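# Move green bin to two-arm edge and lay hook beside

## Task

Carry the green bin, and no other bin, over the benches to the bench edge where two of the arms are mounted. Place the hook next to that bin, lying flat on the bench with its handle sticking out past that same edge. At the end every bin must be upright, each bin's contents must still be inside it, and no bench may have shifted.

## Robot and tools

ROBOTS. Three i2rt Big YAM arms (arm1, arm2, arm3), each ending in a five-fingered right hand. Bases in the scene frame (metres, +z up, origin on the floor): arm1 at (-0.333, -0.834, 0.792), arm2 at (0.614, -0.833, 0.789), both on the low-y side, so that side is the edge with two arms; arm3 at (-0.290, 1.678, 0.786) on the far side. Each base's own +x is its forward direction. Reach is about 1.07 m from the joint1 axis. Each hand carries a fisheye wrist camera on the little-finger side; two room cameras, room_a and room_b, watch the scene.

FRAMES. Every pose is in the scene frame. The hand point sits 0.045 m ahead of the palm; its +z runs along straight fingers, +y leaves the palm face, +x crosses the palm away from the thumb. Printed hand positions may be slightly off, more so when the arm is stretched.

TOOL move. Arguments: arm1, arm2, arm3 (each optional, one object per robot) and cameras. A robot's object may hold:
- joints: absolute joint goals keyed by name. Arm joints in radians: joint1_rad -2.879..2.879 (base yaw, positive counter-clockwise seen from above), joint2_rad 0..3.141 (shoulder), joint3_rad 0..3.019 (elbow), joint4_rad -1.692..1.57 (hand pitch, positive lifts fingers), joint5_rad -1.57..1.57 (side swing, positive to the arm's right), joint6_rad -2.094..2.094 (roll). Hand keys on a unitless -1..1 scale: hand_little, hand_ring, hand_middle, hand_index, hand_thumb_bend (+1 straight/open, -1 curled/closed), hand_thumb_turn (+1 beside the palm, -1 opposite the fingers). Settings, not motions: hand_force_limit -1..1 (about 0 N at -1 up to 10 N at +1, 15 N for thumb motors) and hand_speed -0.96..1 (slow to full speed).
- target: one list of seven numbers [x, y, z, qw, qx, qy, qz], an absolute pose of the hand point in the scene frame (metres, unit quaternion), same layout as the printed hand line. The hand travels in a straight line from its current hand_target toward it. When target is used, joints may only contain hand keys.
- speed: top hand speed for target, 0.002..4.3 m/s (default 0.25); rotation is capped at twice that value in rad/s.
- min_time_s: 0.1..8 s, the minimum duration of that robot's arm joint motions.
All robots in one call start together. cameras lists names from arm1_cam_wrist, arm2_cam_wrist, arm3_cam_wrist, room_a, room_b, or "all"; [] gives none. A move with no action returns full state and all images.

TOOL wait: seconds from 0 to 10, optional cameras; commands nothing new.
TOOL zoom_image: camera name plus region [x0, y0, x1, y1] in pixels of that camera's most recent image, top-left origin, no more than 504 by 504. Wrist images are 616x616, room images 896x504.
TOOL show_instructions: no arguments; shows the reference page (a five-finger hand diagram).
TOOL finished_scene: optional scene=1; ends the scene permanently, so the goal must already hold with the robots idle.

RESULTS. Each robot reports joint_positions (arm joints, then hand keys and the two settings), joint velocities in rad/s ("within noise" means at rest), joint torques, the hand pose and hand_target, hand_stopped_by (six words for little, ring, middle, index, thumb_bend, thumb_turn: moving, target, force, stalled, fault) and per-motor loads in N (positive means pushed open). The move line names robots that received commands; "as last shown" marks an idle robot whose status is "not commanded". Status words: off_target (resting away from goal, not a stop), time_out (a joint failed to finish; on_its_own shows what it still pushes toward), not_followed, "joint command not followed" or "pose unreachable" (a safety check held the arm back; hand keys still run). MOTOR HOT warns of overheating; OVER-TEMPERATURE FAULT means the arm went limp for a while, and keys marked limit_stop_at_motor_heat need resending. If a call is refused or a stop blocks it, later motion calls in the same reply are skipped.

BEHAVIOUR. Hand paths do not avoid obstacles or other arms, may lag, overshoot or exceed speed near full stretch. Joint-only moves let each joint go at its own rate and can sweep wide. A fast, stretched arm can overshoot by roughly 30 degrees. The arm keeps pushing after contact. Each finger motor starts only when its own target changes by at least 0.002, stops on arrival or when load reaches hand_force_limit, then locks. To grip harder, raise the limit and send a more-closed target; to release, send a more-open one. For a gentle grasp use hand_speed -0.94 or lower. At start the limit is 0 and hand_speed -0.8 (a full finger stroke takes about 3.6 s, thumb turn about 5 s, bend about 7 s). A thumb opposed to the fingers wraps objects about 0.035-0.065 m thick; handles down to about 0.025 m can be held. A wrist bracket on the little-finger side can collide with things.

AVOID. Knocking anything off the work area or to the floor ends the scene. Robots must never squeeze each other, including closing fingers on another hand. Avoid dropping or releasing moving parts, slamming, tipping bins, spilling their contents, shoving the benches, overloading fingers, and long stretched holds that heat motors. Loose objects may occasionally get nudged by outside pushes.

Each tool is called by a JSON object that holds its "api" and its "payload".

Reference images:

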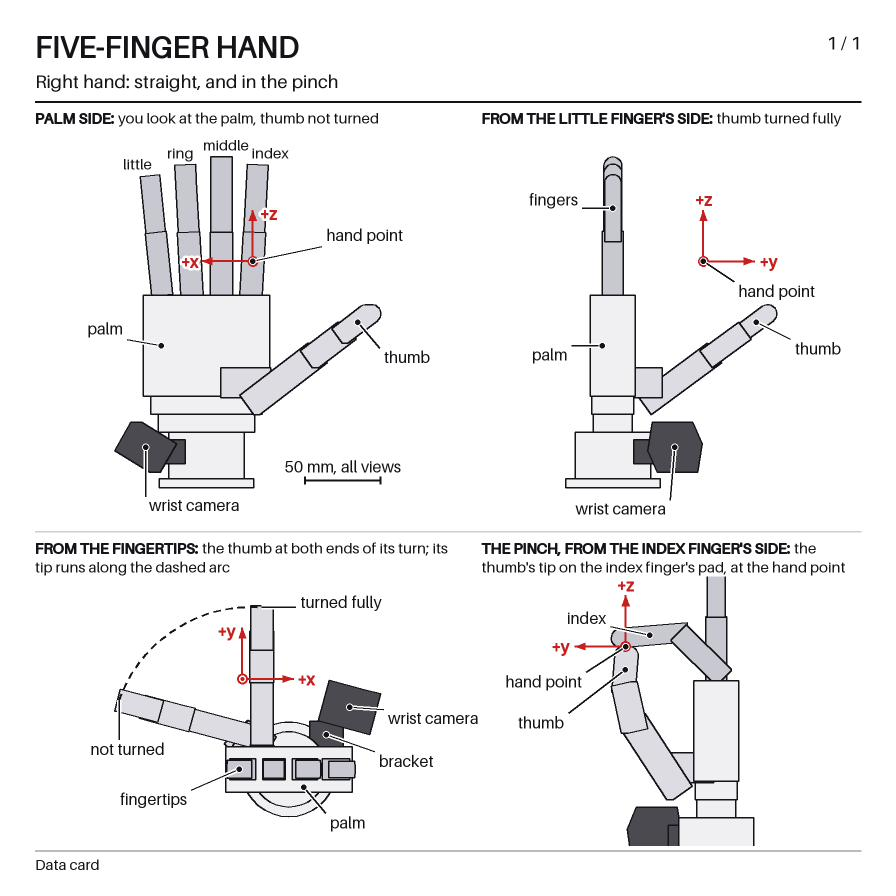

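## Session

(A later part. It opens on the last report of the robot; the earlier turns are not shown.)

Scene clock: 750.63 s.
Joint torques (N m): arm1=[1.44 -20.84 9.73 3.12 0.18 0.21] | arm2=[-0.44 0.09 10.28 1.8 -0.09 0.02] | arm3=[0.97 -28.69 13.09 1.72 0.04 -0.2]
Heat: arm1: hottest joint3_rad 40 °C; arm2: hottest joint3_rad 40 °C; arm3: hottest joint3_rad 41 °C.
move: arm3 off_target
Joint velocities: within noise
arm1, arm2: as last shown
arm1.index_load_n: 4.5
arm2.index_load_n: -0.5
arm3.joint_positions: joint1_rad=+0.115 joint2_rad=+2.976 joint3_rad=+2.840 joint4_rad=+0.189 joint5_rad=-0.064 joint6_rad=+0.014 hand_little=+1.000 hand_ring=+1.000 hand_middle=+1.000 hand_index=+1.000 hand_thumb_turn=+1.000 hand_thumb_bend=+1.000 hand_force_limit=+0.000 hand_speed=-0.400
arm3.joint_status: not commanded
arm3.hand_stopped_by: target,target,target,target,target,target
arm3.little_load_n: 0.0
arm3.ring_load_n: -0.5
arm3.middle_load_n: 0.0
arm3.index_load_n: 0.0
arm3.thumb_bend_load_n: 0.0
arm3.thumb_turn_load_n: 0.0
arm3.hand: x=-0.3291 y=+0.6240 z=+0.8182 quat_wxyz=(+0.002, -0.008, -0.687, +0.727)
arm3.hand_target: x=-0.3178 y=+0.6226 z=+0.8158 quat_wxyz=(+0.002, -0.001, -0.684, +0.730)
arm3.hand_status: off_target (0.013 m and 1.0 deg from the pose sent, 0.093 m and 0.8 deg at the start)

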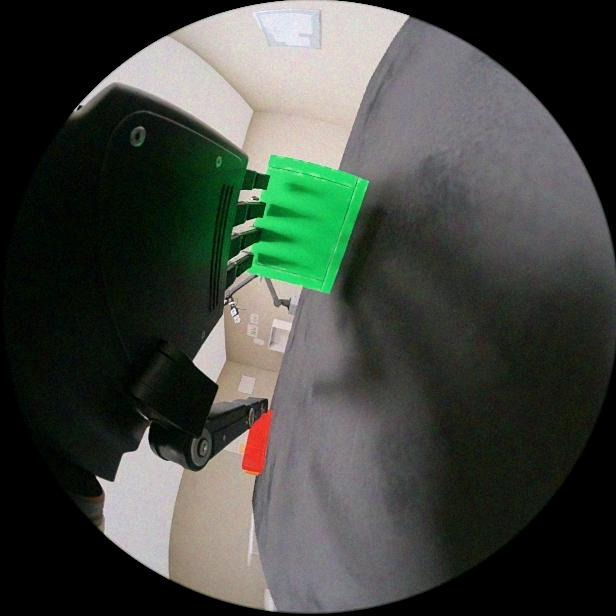

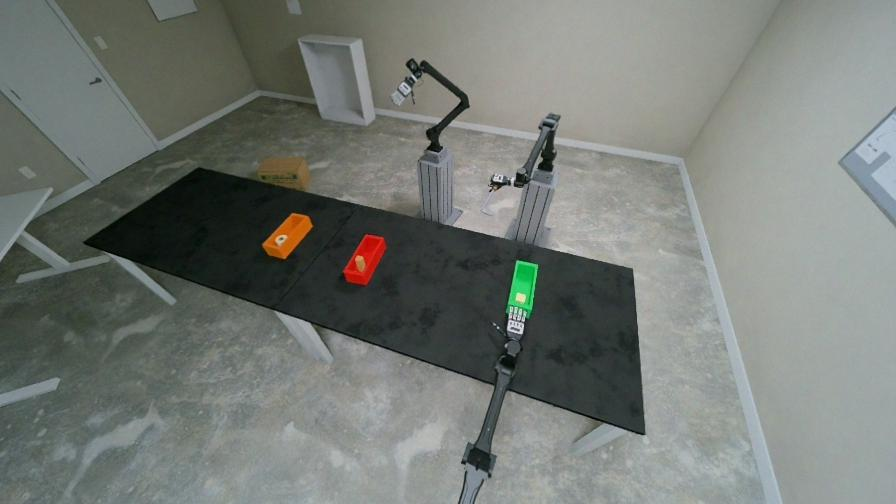

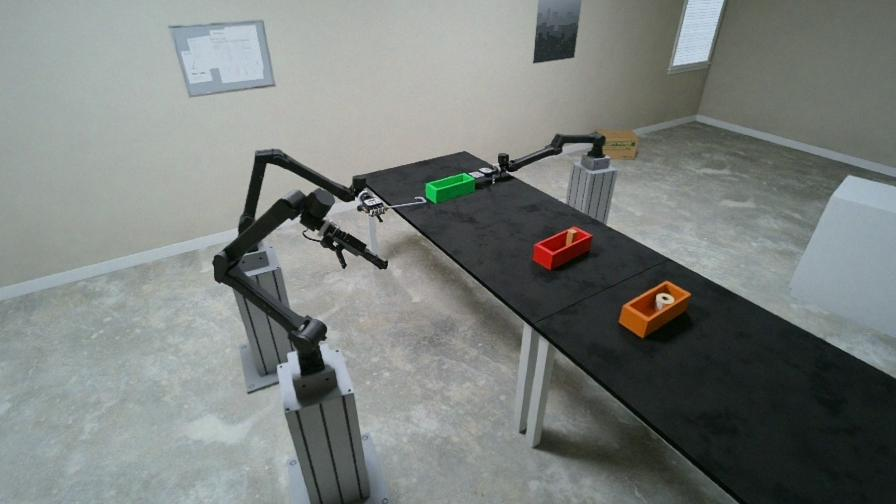

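{"api": "move", "payload": {"arm3": {"target": [-0.318, 0.80, 0.86, 0.0, 0.0, 0.693, -0.721], "speed": 0.2}, "cameras": ["arm1_cam_wrist", "room_b", "room_a"]}}

{"api": "zoom_image", "payload": {"camera": "arm1_cam_wrist", "region": [180, 380, 320, 520]}}

{"api": "zoom_image", "payload": {"camera": "room_b", "region": [350, 170, 450, 230]}}

{"api": "zoom_image", "payload": {"camera": "room_a", "region": [470, 160, 550, 240]}}

Scene clock: 758.37 s.
Joint torques (N m): arm1=[2.02 -20.72 9.65 3.15 0.24 0.24] | arm2=[-0.38 0.15 10.14 1.76 -0.09 0.01] | arm3=[-0.44 -25.05 7.17 2.88 0.12 -0.21]
Heat: arm1: hottest joint3_rad 40 °C; arm2: hottest joint3_rad 40 °C; arm3: hottest joint3_rad 43 °C.
move: arm3 done
Joint velocities: within noise
arm1, arm2: as last shown
arm1.index_load_n: 4.0
arm1.thumb_turn_load_n: 3.0
arm2.index_load_n: 0.0
arm3.joint_positions: joint1_rad=+0.115 joint2_rad=+2.288 joint3_rad=+1.576 joint4_rad=+0.732 joint5_rad=-0.088 joint6_rad=+0.013 hand_little=+1.000 hand_ring=+1.000 hand_middle=+1.000 hand_index=+1.000 hand_thumb_turn=+1.000 hand_thumb_bend=+1.000 hand_force_limit=+0.000 hand_speed=-0.400
arm3.joint_status: not commanded
arm3.hand_stopped_by: target,target,target,target,target,target
arm3.little_load_n: 0.0
arm3.ring_load_n: 0.0
arm3.middle_load_n: 0.0
arm3.index_load_n: 0.0
arm3.thumb_bend_load_n: 0.0
arm3.thumb_turn_load_n: 0.0
arm3.hand: x=-0.3107 y=+0.7998 z=+0.8562 quat_wxyz=(-0.007, +0.000, -0.699, +0.715)
arm3.hand_target: x=-0.3179 y=+0.8001 z=+0.8598 quat_wxyz=(+0.000, +0.000, -0.693, +0.721)
arm3.hand_status: done (0.008 m and 1.2 deg from the pose sent, 0.181 m and 1.3 deg at the start)
pictures: arm1_cam_wrist, room_a, room_b

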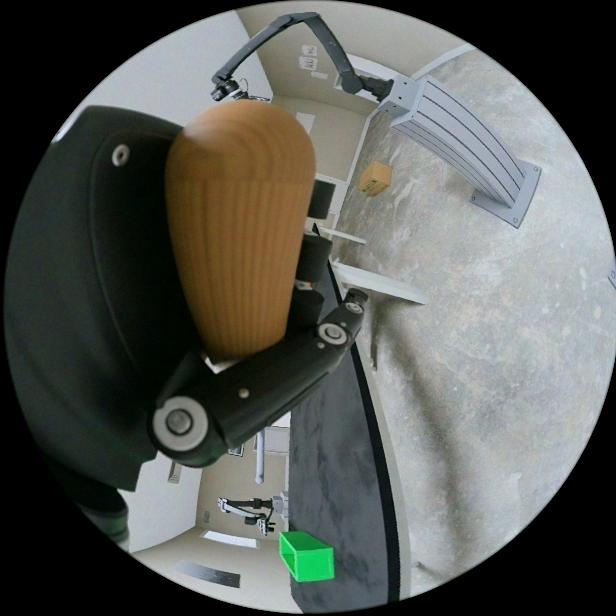

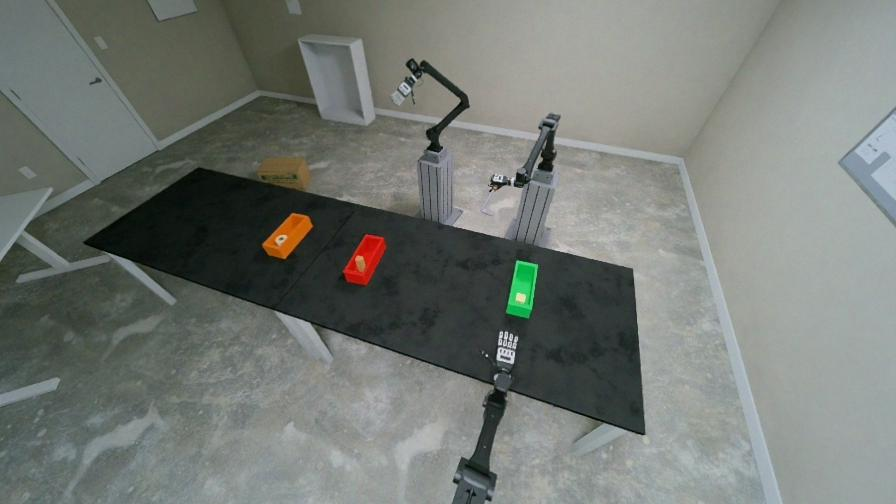

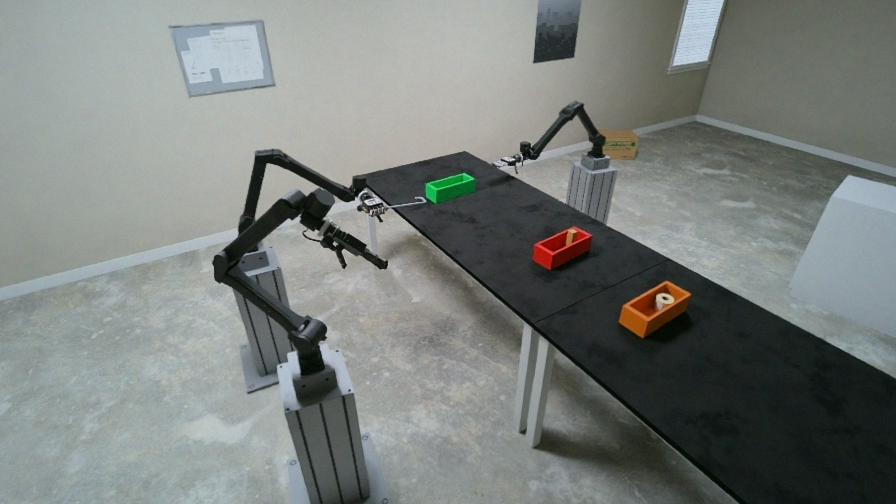

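Scaled by 3.600 from the camera's image (finer frame: 880x880).

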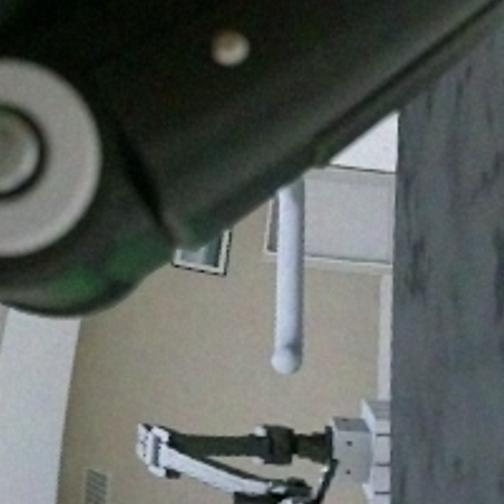

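Scaled by 5.040 from the camera's image (finer frame: 1280x720).

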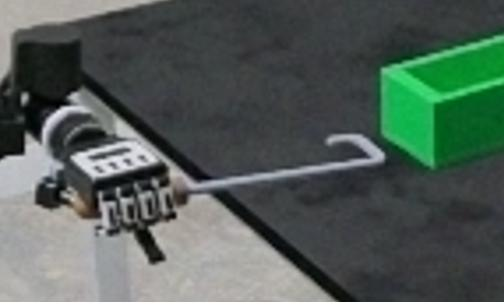

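Scaled by 6.300 from the camera's image (finer frame: 1280x720).

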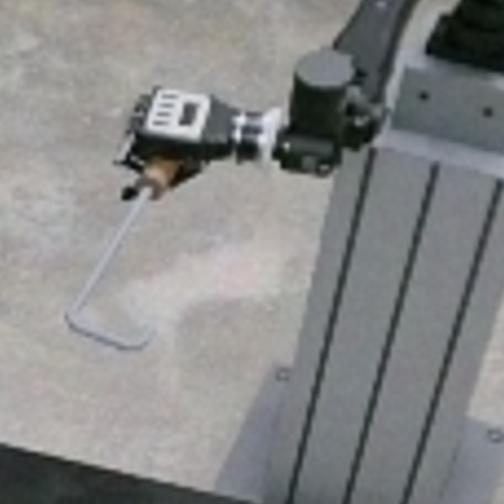

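{"api": "move", "payload": {"arm1": {"target": [-0.215, 0.04, 1.12, 0.681, -0.517, 0.1753, -0.4881], "speed": 0.15}, "cameras": ["arm1_cam_wrist", "room_b", "room_a", "arm3_cam_wrist"]}}

{"api": "zoom_image", "payload": {"camera": "room_a", "region": [460, 180, 580, 300]}}

{"api": "zoom_image", "payload": {"camera": "room_b", "region": [350, 120, 510, 220]}}

Scene clock: 824.17 s.
Joint torques (N m): arm1=[0.91 -24.23 15.06 1.87 -0.5 0.17] | arm2=[-0.38 -0.03 10.21 1.73 -0.1 0.01] | arm3=[-0.62 -24.59 7.27 2.93 0.08 -0.21]
Heat: arm1: hottest joint3_rad 39 °C; arm2: hottest joint3_rad 40 °C; arm3: hottest joint2_rad 40 °C.
move: arm1 off_target
Joint velocities: within noise
arm1.joint_positions: joint1_rad=+0.143 joint2_rad=+2.302 joint3_rad=+1.884 joint4_rad=+0.969 joint5_rad=+0.889 joint6_rad=-0.880 hand_little=-1.000 hand_ring=-1.000 hand_middle=-1.000 hand_index=-0.999 hand_thumb_turn=-1.000 hand_thumb_bend=+0.426 hand_force_limit=+0.200 hand_speed=-0.850
arm1.joint_status: not commanded
arm1.hand_stopped_by: target,target,target,target,force,target
arm1.little_load_n: 0.0
arm1.ring_load_n: 1.5
arm1.middle_load_n: 0.0
arm1.index_load_n: 0.0
arm1.thumb_bend_load_n: 9.5
arm1.thumb_turn_load_n: 2.5
arm1.hand: x=-0.2052 y=+0.0287 z=+1.0470 quat_wxyz=(-0.637, +0.558, -0.138, +0.514)
arm1.hand_target: x=-0.2153 y=+0.0323 z=+1.1191 quat_wxyz=(-0.681, +0.517, -0.174, +0.488)
arm1.hand_status: off_target (0.075 m and 8.7 deg from the pose sent, 0.381 m and 41.9 deg at the start)
arm2, arm3: as last shown
pictures: arm1_cam_wrist, arm3_cam_wrist, room_a, room_b

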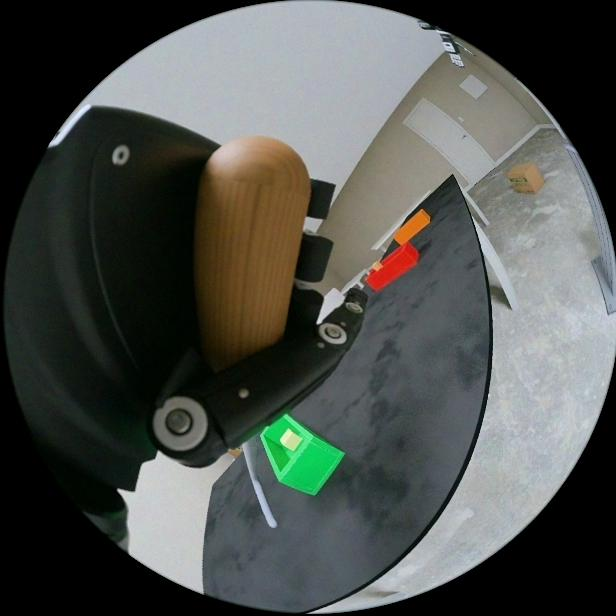

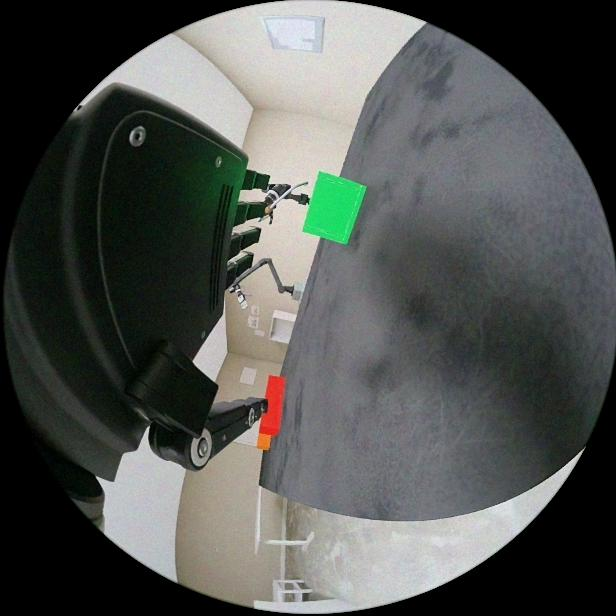

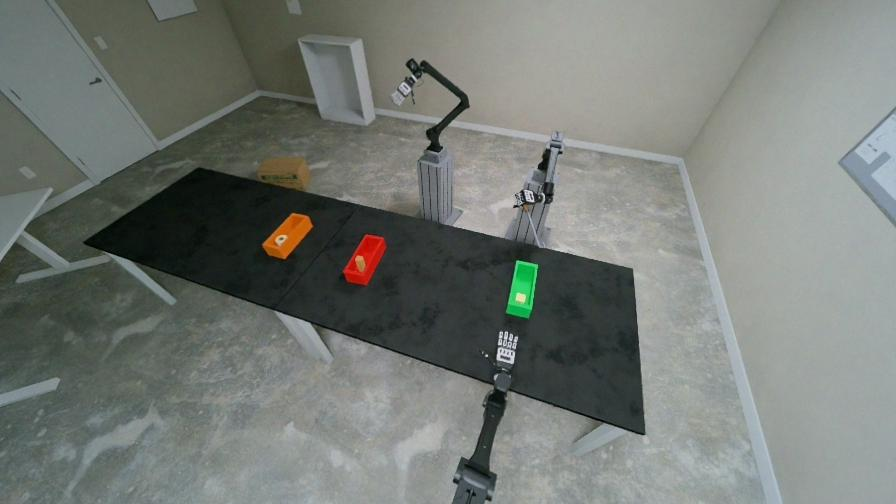

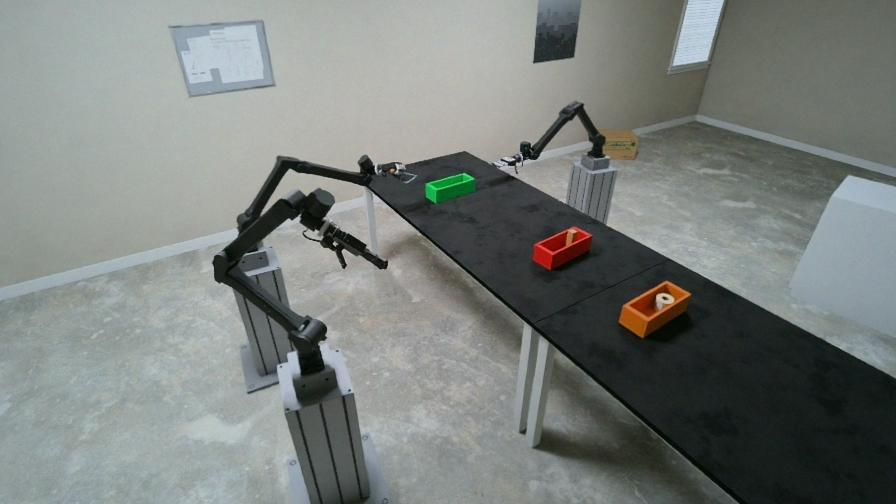

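Scaled by 4.200 from the camera's image (finer frame: 1280x720).

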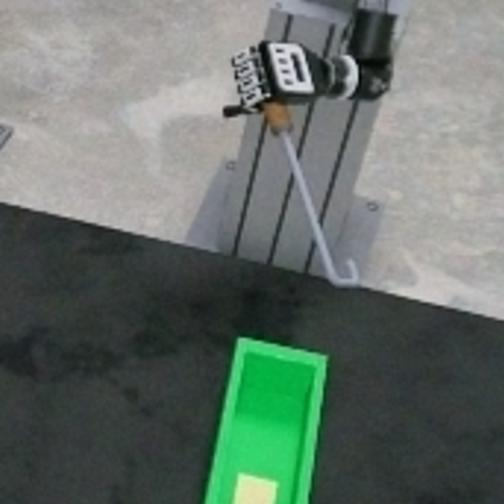

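Scaled by 3.150 from the camera's image (finer frame: 1280x720).

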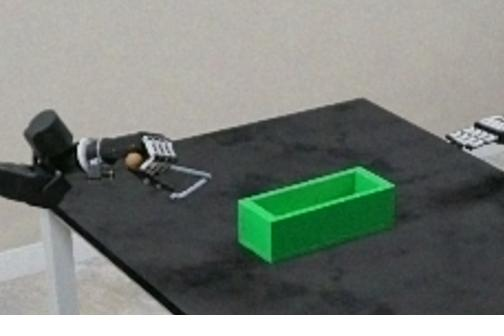

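{"api": "zoom_image", "payload": {"camera": "arm1_cam_wrist", "region": [220, 390, 370, 540]}}

{"api": "zoom_image", "payload": {"camera": "arm3_cam_wrist", "region": [240, 140, 400, 300]}}

Scaled by 3.360 from the camera's image (finer frame: 880x880).

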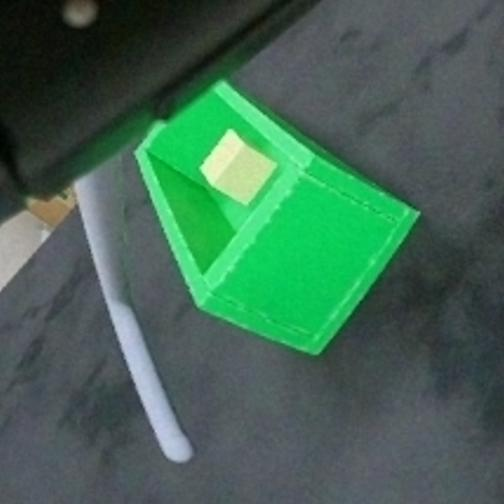

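Scaled by 3.150 from the camera's image (finer frame: 880x880).

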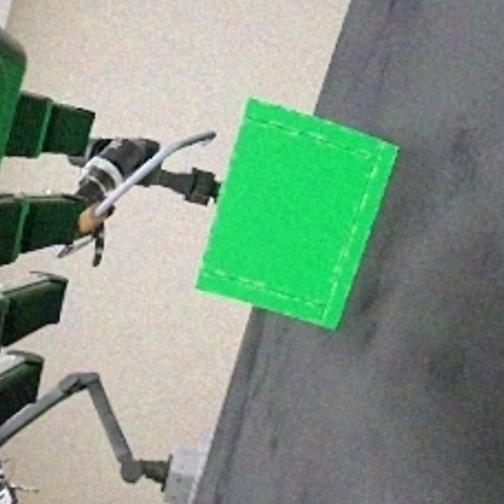

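{"api": "move", "payload": {"arm1": {"target": [-0.12, -0.08, 0.98, 0.554, -0.4864, 0.5077, -0.4458], "speed": 0.2}, "cameras": ["arm1_cam_wrist", "room_b", "room_a"]}}

{"api": "zoom_image", "payload": {"camera": "room_a", "region": [440, 160, 560, 280]}}

{"api": "zoom_image", "payload": {"camera": "room_b", "region": [350, 140, 470, 240]}}

{"api": "zoom_image", "payload": {"camera": "arm1_cam_wrist", "region": [150, 90, 390, 330]}}

{"api": "zoom_image", "payload": {"camera": "arm1_cam_wrist", "region": [180, 380, 320, 520]}}

Scene clock: 919.50 s.
Joint torques (N m): arm1=[-1.26 -24.53 9.94 1.65 -0.16 0.37] | arm2=[-0.62 0.03 10.24 1.81 -0.09 0.02] | arm3=[-0.79 -24.7 7.34 2.92 0.11 -0.13]
Heat: arm1: hottest joint3_rad 48 °C; arm2: hottest joint3_rad 41 °C; arm3: hottest joint2_rad 42 °C.
move: arm1 off_target
Joint velocities: within noise
arm1.joint_positions: joint1_rad=+0.083 joint2_rad=+2.222 joint3_rad=+1.635 joint4_rad=+0.605 joint5_rad=+1.456 joint6_rad=-0.056 hand_little=-1.000 hand_ring=-1.000 hand_middle=-1.000 hand_index=-0.999 hand_thumb_turn=-1.000 hand_thumb_bend=+0.426 hand_force_limit=+0.200 hand_speed=-0.850
arm1.joint_status: not commanded
arm1.hand_stopped_by: target,target,target,target,force,target
arm1.little_load_n: 0.0
arm1.ring_load_n: 1.5
arm1.middle_load_n: 0.5
arm1.index_load_n: 0.0
arm1.thumb_bend_load_n: 9.5
arm1.thumb_turn_load_n: 2.5
arm1.hand: x=-0.1315 y=-0.0893 z=+0.9157 quat_wxyz=(-0.519, +0.529, -0.463, +0.486)
arm1.hand_target: x=-0.1203 y=-0.0832 z=+0.9795 quat_wxyz=(-0.557, +0.484, -0.505, +0.449)
arm1.hand_status: off_target (0.066 m and 9.4 deg from the pose sent, 0.153 m and 45.2 deg at the start)
arm2, arm3: as last shown
arm3.little_load_n: -0.5
pictures: arm1_cam_wrist, room_a, room_b

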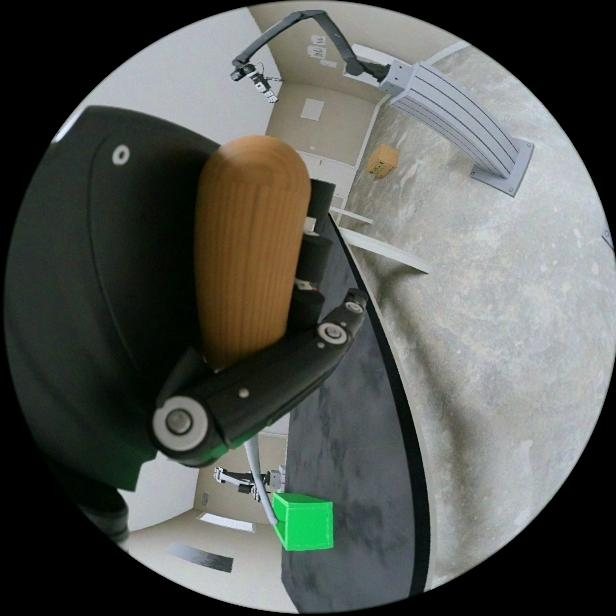

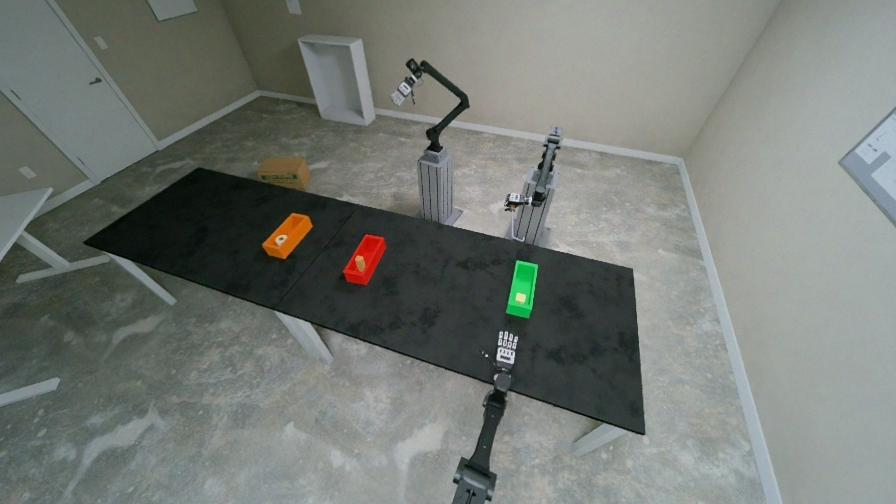

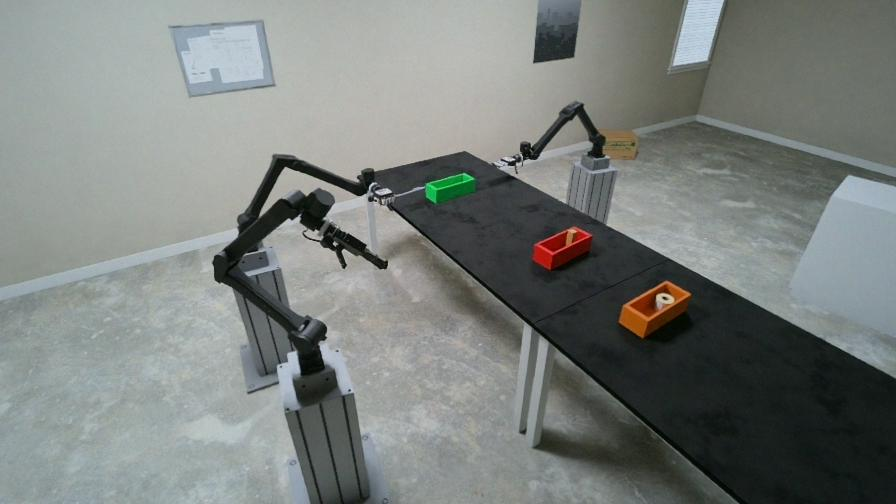

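Scaled by 4.200 from the camera's image (finer frame: 1280x720).

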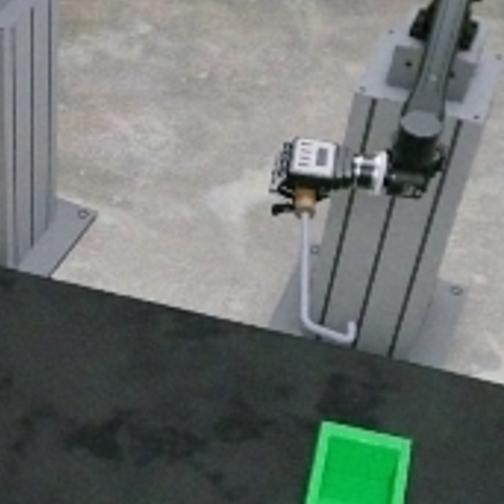

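Scaled by 4.200 from the camera's image (finer frame: 1280x720).

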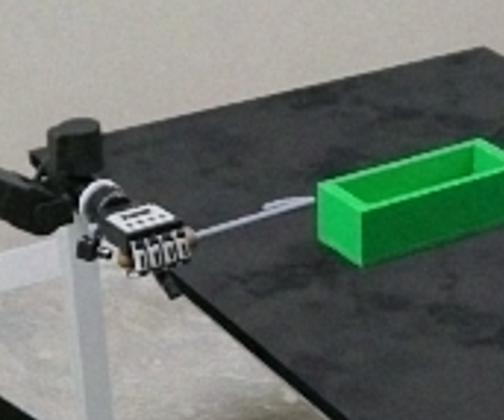

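Scaled by 2.100 from the camera's image (finer frame: 880x880).

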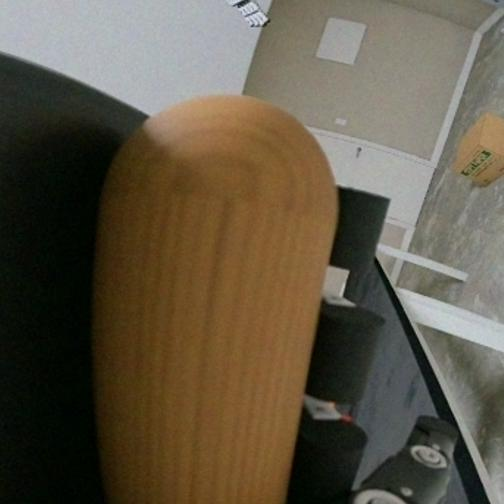

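Scaled by 3.600 from the camera's image (finer frame: 880x880).

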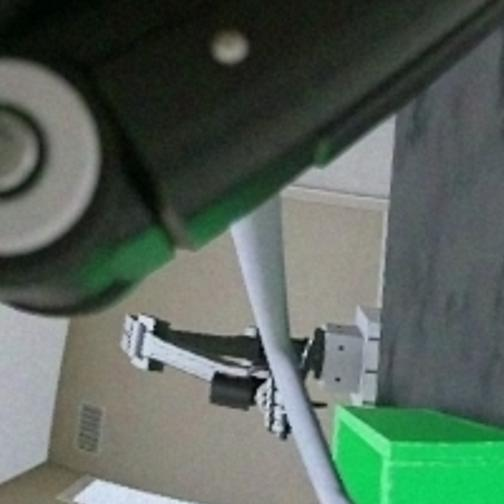

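{"api": "move", "payload": {"arm1": {"target": [-0.07, -0.005, 0.87, 0.536, -0.4706, 0.5268, -0.4624], "speed": 0.12}, "cameras": ["arm1_cam_wrist", "room_b", "room_a"]}}

{"api": "zoom_image", "payload": {"camera": "room_a", "region": [440, 180, 540, 280]}}

{"api": "zoom_image", "payload": {"camera": "room_b", "region": [350, 150, 470, 250]}}

Scene clock: 943.03 s.
Joint torques (N m): arm1=[-1.14 -26.64 13.65 1.55 0.17 0.32] | arm2=[-0.44 0.15 10.19 1.81 -0.1 0.02] | arm3=[-0.91 -24.82 7.39 2.95 0.08 -0.16]
Heat: arm1: hottest joint3_rad 45 °C; arm2: hottest joint3_rad 41 °C; arm3: hottest joint2_rad 42 °C.
move: arm1 off_target
Joint velocities: within noise
arm1.joint_positions: joint1_rad=+0.027 joint2_rad=+2.565 joint3_rad=+1.982 joint4_rad=+0.485 joint5_rad=+1.462 joint6_rad=+0.048 hand_little=-1.000 hand_ring=-1.000 hand_middle=-1.000 hand_index=-0.999 hand_thumb_turn=-1.000 hand_thumb_bend=+0.426 hand_force_limit=+0.200 hand_speed=-0.850
arm1.joint_status: not commanded
arm1.hand_stopped_by: target,target,target,target,force,target
arm1.little_load_n: 0.0
arm1.ring_load_n: 1.5
arm1.middle_load_n: 1.0
arm1.index_load_n: 0.0
arm1.thumb_bend_load_n: 9.0
arm1.thumb_turn_load_n: 2.5
arm1.hand: x=-0.0848 y=-0.0322 z=+0.7951 quat_wxyz=(-0.497, +0.521, -0.479, +0.502)
arm1.hand_target: x=-0.0711 y=-0.0117 z=+0.8711 quat_wxyz=(-0.539, +0.469, -0.524, +0.464)
arm1.hand_status: off_target (0.081 m and 10.2 deg from the pose sent, 0.114 m and 10.5 deg at the start)
arm2.joint_positions: joint1_rad=-0.703 joint2_rad=+0.620 joint3_rad=+1.332 joint4_rad=-1.334 joint5_rad=-0.165 joint6_rad=-0.984 hand_little=+1.000 hand_ring=+1.000 hand_middle=+1.000 hand_index=+1.000 hand_thumb_turn=+1.000 hand_thumb_bend=+1.000 hand_force_limit=+0.000 hand_speed=-0.800
arm2.joint_status: not commanded
arm2.hand_stopped_by: target,target,target,target,target,target
arm2.little_load_n: 0.0
arm2.ring_load_n: 0.0
arm2.middle_load_n: 0.0
arm2.index_load_n: 0.0
arm2.thumb_bend_load_n: 0.0
arm2.thumb_turn_load_n: 0.0
arm2.hand: x=+0.7903 y=-0.6836 z=+1.2366 quat_wxyz=(-0.328, +0.885, +0.088, +0.319)
arm2.hand_target: x=+0.7900 y=-0.6839 z=+1.2437 quat_wxyz=(-0.332, +0.881, +0.089, +0.325)
arm2.hand_status: not commanded
arm3: as last shown
arm3.little_load_n: 0.0
pictures: arm1_cam_wrist, room_a, room_b

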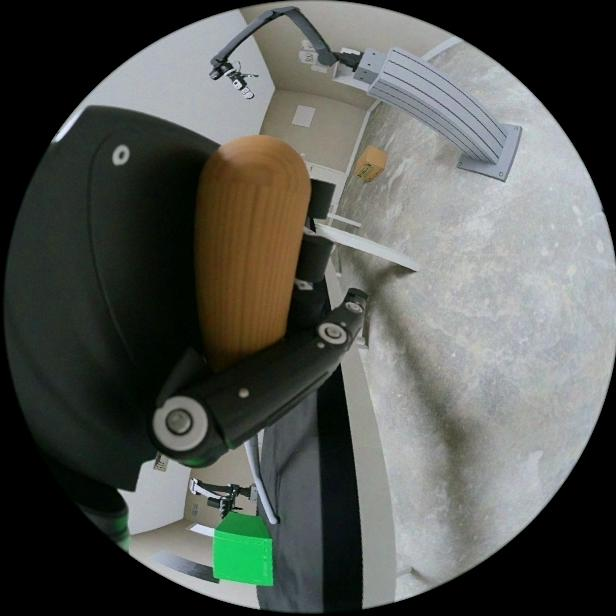

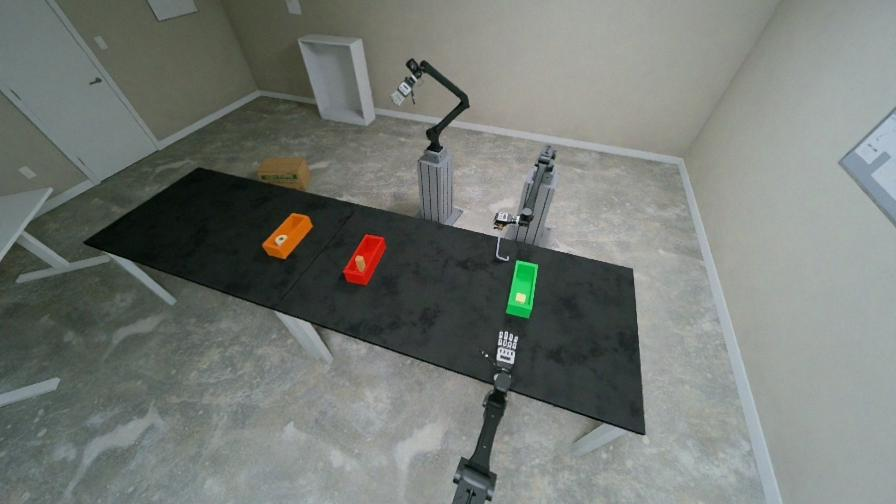

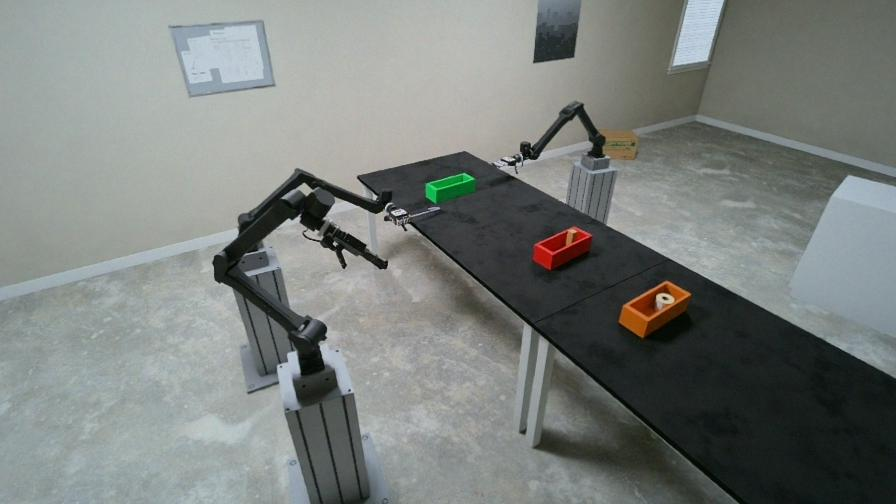

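Scaled by 5.040 from the camera's image (finer frame: 1280x720).

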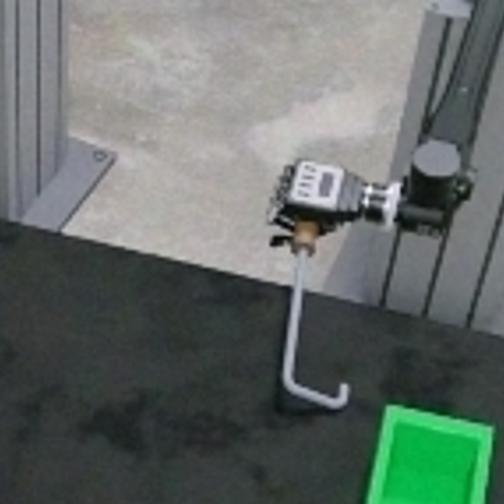

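Scaled by 4.200 from the camera's image (finer frame: 1280x720).

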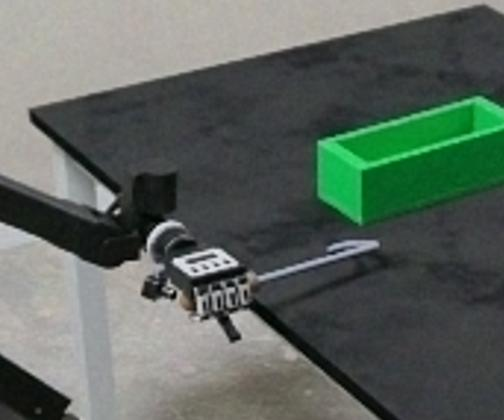

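{"api": "move", "payload": {"arm1": {"target": [-0.07, 0.008, 0.838, 0.536, -0.4706, 0.5268, -0.4624], "speed": 0.06}, "cameras": ["arm1_cam_wrist", "room_b", "room_a"]}}

{"api": "zoom_image", "payload": {"camera": "room_a", "region": [440, 180, 540, 280]}}

{"api": "zoom_image", "payload": {"camera": "room_b", "region": [370, 180, 450, 240]}}

Scene clock: 948.70 s.
Joint torques (N m): arm1=[-0.62 -25.58 13.59 1.46 0.2 0.19] | arm2=[-0.5 0.15 10.25 1.8 -0.09 0.01] | arm3=[-0.79 -24.53 7.2 2.95 0.11 -0.17]
Heat: arm1: hottest joint3_rad 46 °C; arm2: hottest joint3_rad 41 °C; arm3: hottest joint2_rad 42 °C.
move: arm1 off_target
Joint velocities: within noise
arm1.joint_positions: joint1_rad=+0.027 joint2_rad=+2.630 joint3_rad=+2.082 joint4_rad=+0.461 joint5_rad=+1.462 joint6_rad=+0.076 hand_little=-1.000 hand_ring=-1.000 hand_middle=-1.000 hand_index=-0.999 hand_thumb_turn=-1.000 hand_thumb_bend=+0.426 hand_force_limit=+0.200 hand_speed=-0.850
arm1.joint_status: not commanded
arm1.hand_stopped_by: target,target,target,target,force,target
arm1.little_load_n: 0.0
arm1.ring_load_n: 1.5
arm1.middle_load_n: 0.5
arm1.index_load_n: 0.0
arm1.thumb_bend_load_n: 9.0
arm1.thumb_turn_load_n: 2.5
arm1.hand: x=-0.0835 y=-0.0135 z=+0.7854 quat_wxyz=(-0.507, +0.511, -0.489, +0.493)
arm1.hand_target: x=-0.0708 y=+0.0035 z=+0.8389 quat_wxyz=(-0.538, +0.469, -0.524, +0.464)
arm1.hand_status: off_target (0.058 m and 8.0 deg from the pose sent, 0.061 m and 10.2 deg at the start)
arm2, arm3: as last shown
arm3.ring_load_n: -0.5
arm3.index_load_n: -0.5
pictures: arm1_cam_wrist, room_a, room_b

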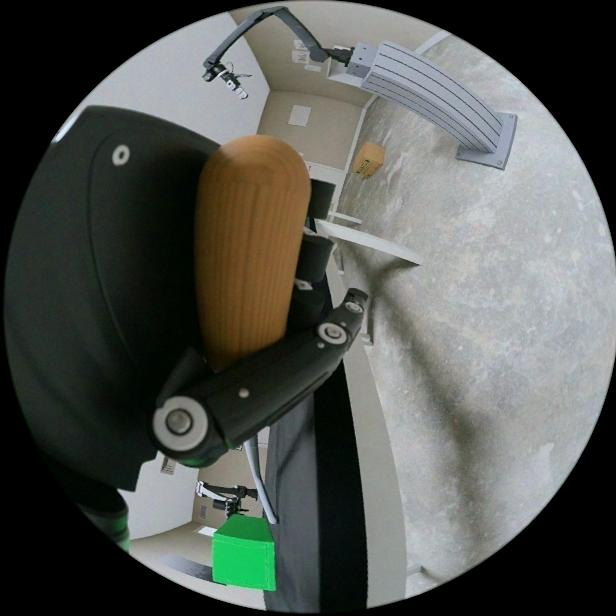

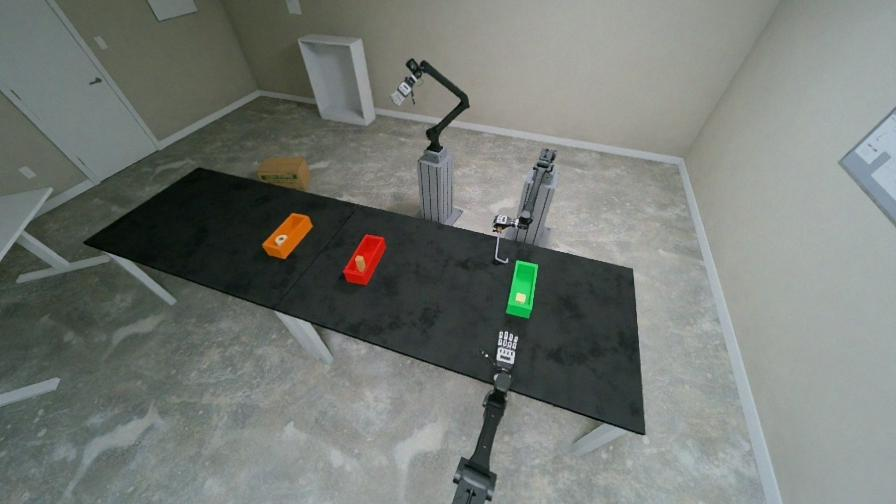

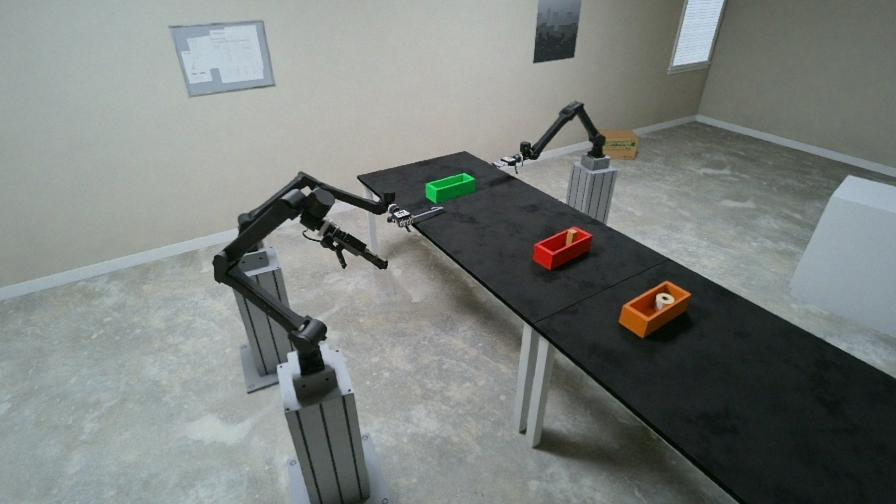

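Scaled by 5.040 from the camera's image (finer frame: 1280x720).

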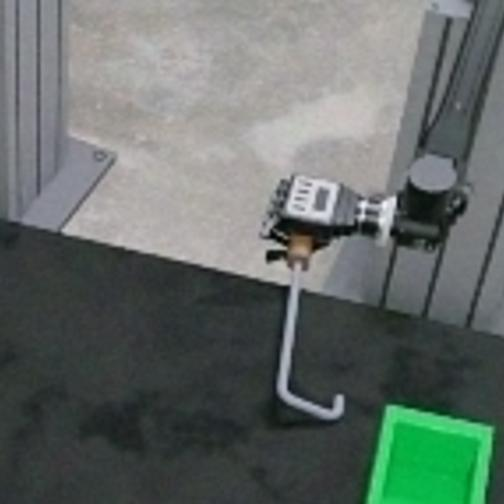

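Scaled by 6.300 from the camera's image (finer frame: 1280x720).

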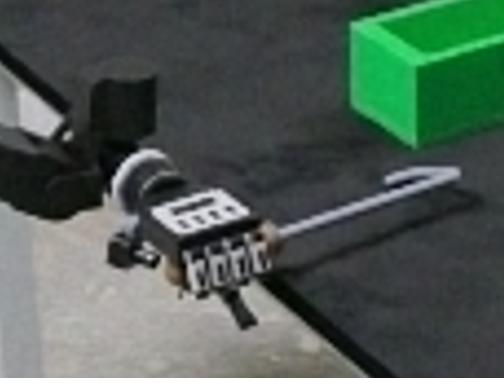

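{"api": "move", "payload": {"arm1": {"target": [-0.07, 0.008, 0.812, 0.53, -0.478, 0.521, -0.468], "speed": 0.05}, "cameras": ["arm1_cam_wrist", "room_b", "room_a"]}}

{"api": "zoom_image", "payload": {"camera": "room_a", "region": [440, 180, 540, 280]}}

{"api": "zoom_image", "payload": {"camera": "room_b", "region": [370, 180, 450, 240]}}

Scene clock: 953.33 s.
Joint torques (N m): arm1=[-1.26 -25.41 12.78 1.24 0.14 0.15] | arm2=[-0.5 0.15 10.22 1.78 -0.09 0.01] | arm3=[-0.56 -24.88 7.21 3.08 0.11 -0.18]
Heat: arm1: hottest joint3_rad 46 °C; arm2: hottest joint3_rad 41 °C; arm3: hottest joint2_rad 42 °C.
move: arm1 off_target
Joint velocities: within noise
arm1.joint_positions: joint1_rad=+0.027 joint2_rad=+2.672 joint3_rad=+2.112 joint4_rad=+0.433 joint5_rad=+1.462 joint6_rad=+0.111 hand_little=-1.000 hand_ring=-1.000 hand_middle=-1.000 hand_index=-0.999 hand_thumb_turn=-1.000 hand_thumb_bend=+0.426 hand_force_limit=+0.200 hand_speed=-0.850
arm1.joint_status: not commanded
arm1.hand_stopped_by: target,target,target,target,force,target
arm1.little_load_n: 0.0
arm1.ring_load_n: 0.0
arm1.middle_load_n: 0.0
arm1.index_load_n: 1.5
arm1.thumb_bend_load_n: 8.5
arm1.thumb_turn_load_n: 2.5
arm1.hand: x=-0.0834 y=-0.0116 z=+0.7626 quat_wxyz=(-0.505, +0.513, -0.489, +0.493)
arm1.hand_target: x=-0.0706 y=+0.0043 z=+0.8126 quat_wxyz=(-0.531, +0.477, -0.519, +0.469)
arm1.hand_status: off_target (0.055 m and 6.7 deg from the pose sent, 0.037 m and 6.6 deg at the start)
arm2, arm3: as last shown
arm3.ring_load_n: 0.0
arm3.index_load_n: 0.0
pictures: arm1_cam_wrist, room_a, room_b

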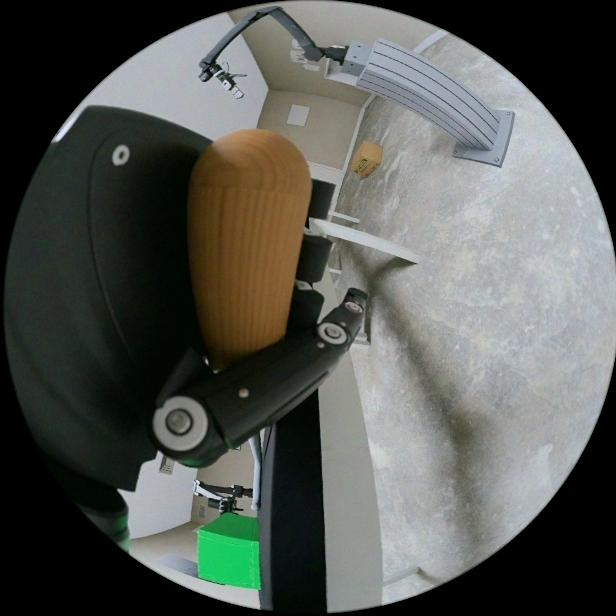

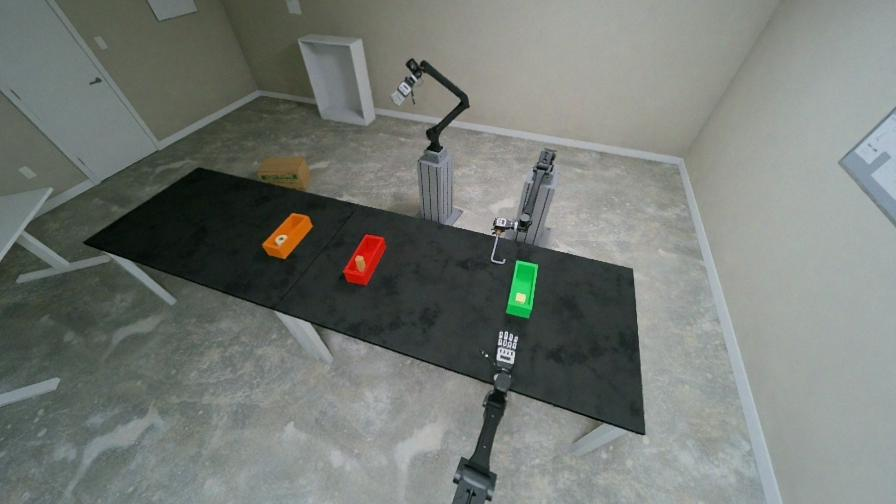

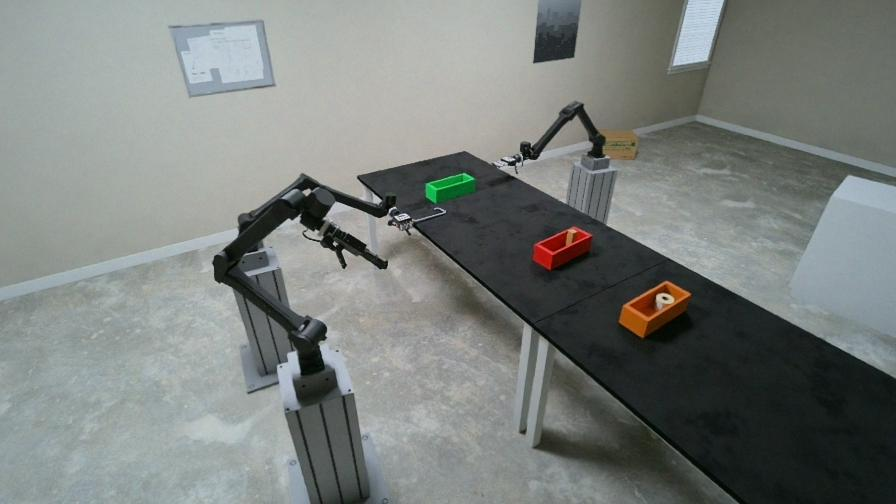

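Scaled by 5.040 from the camera's image (finer frame: 1280x720).

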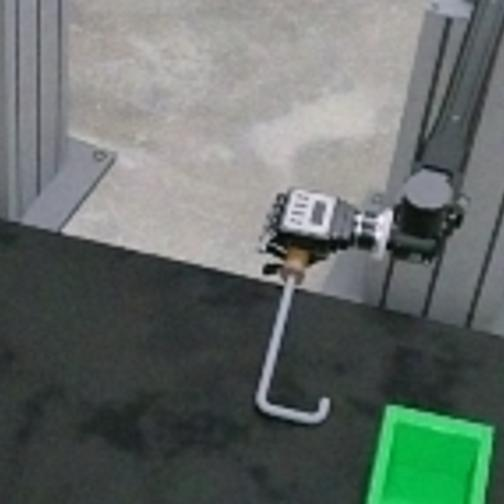

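Scaled by 6.300 from the camera's image (finer frame: 1280x720).

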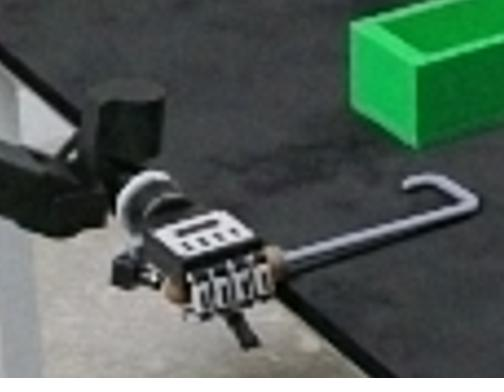

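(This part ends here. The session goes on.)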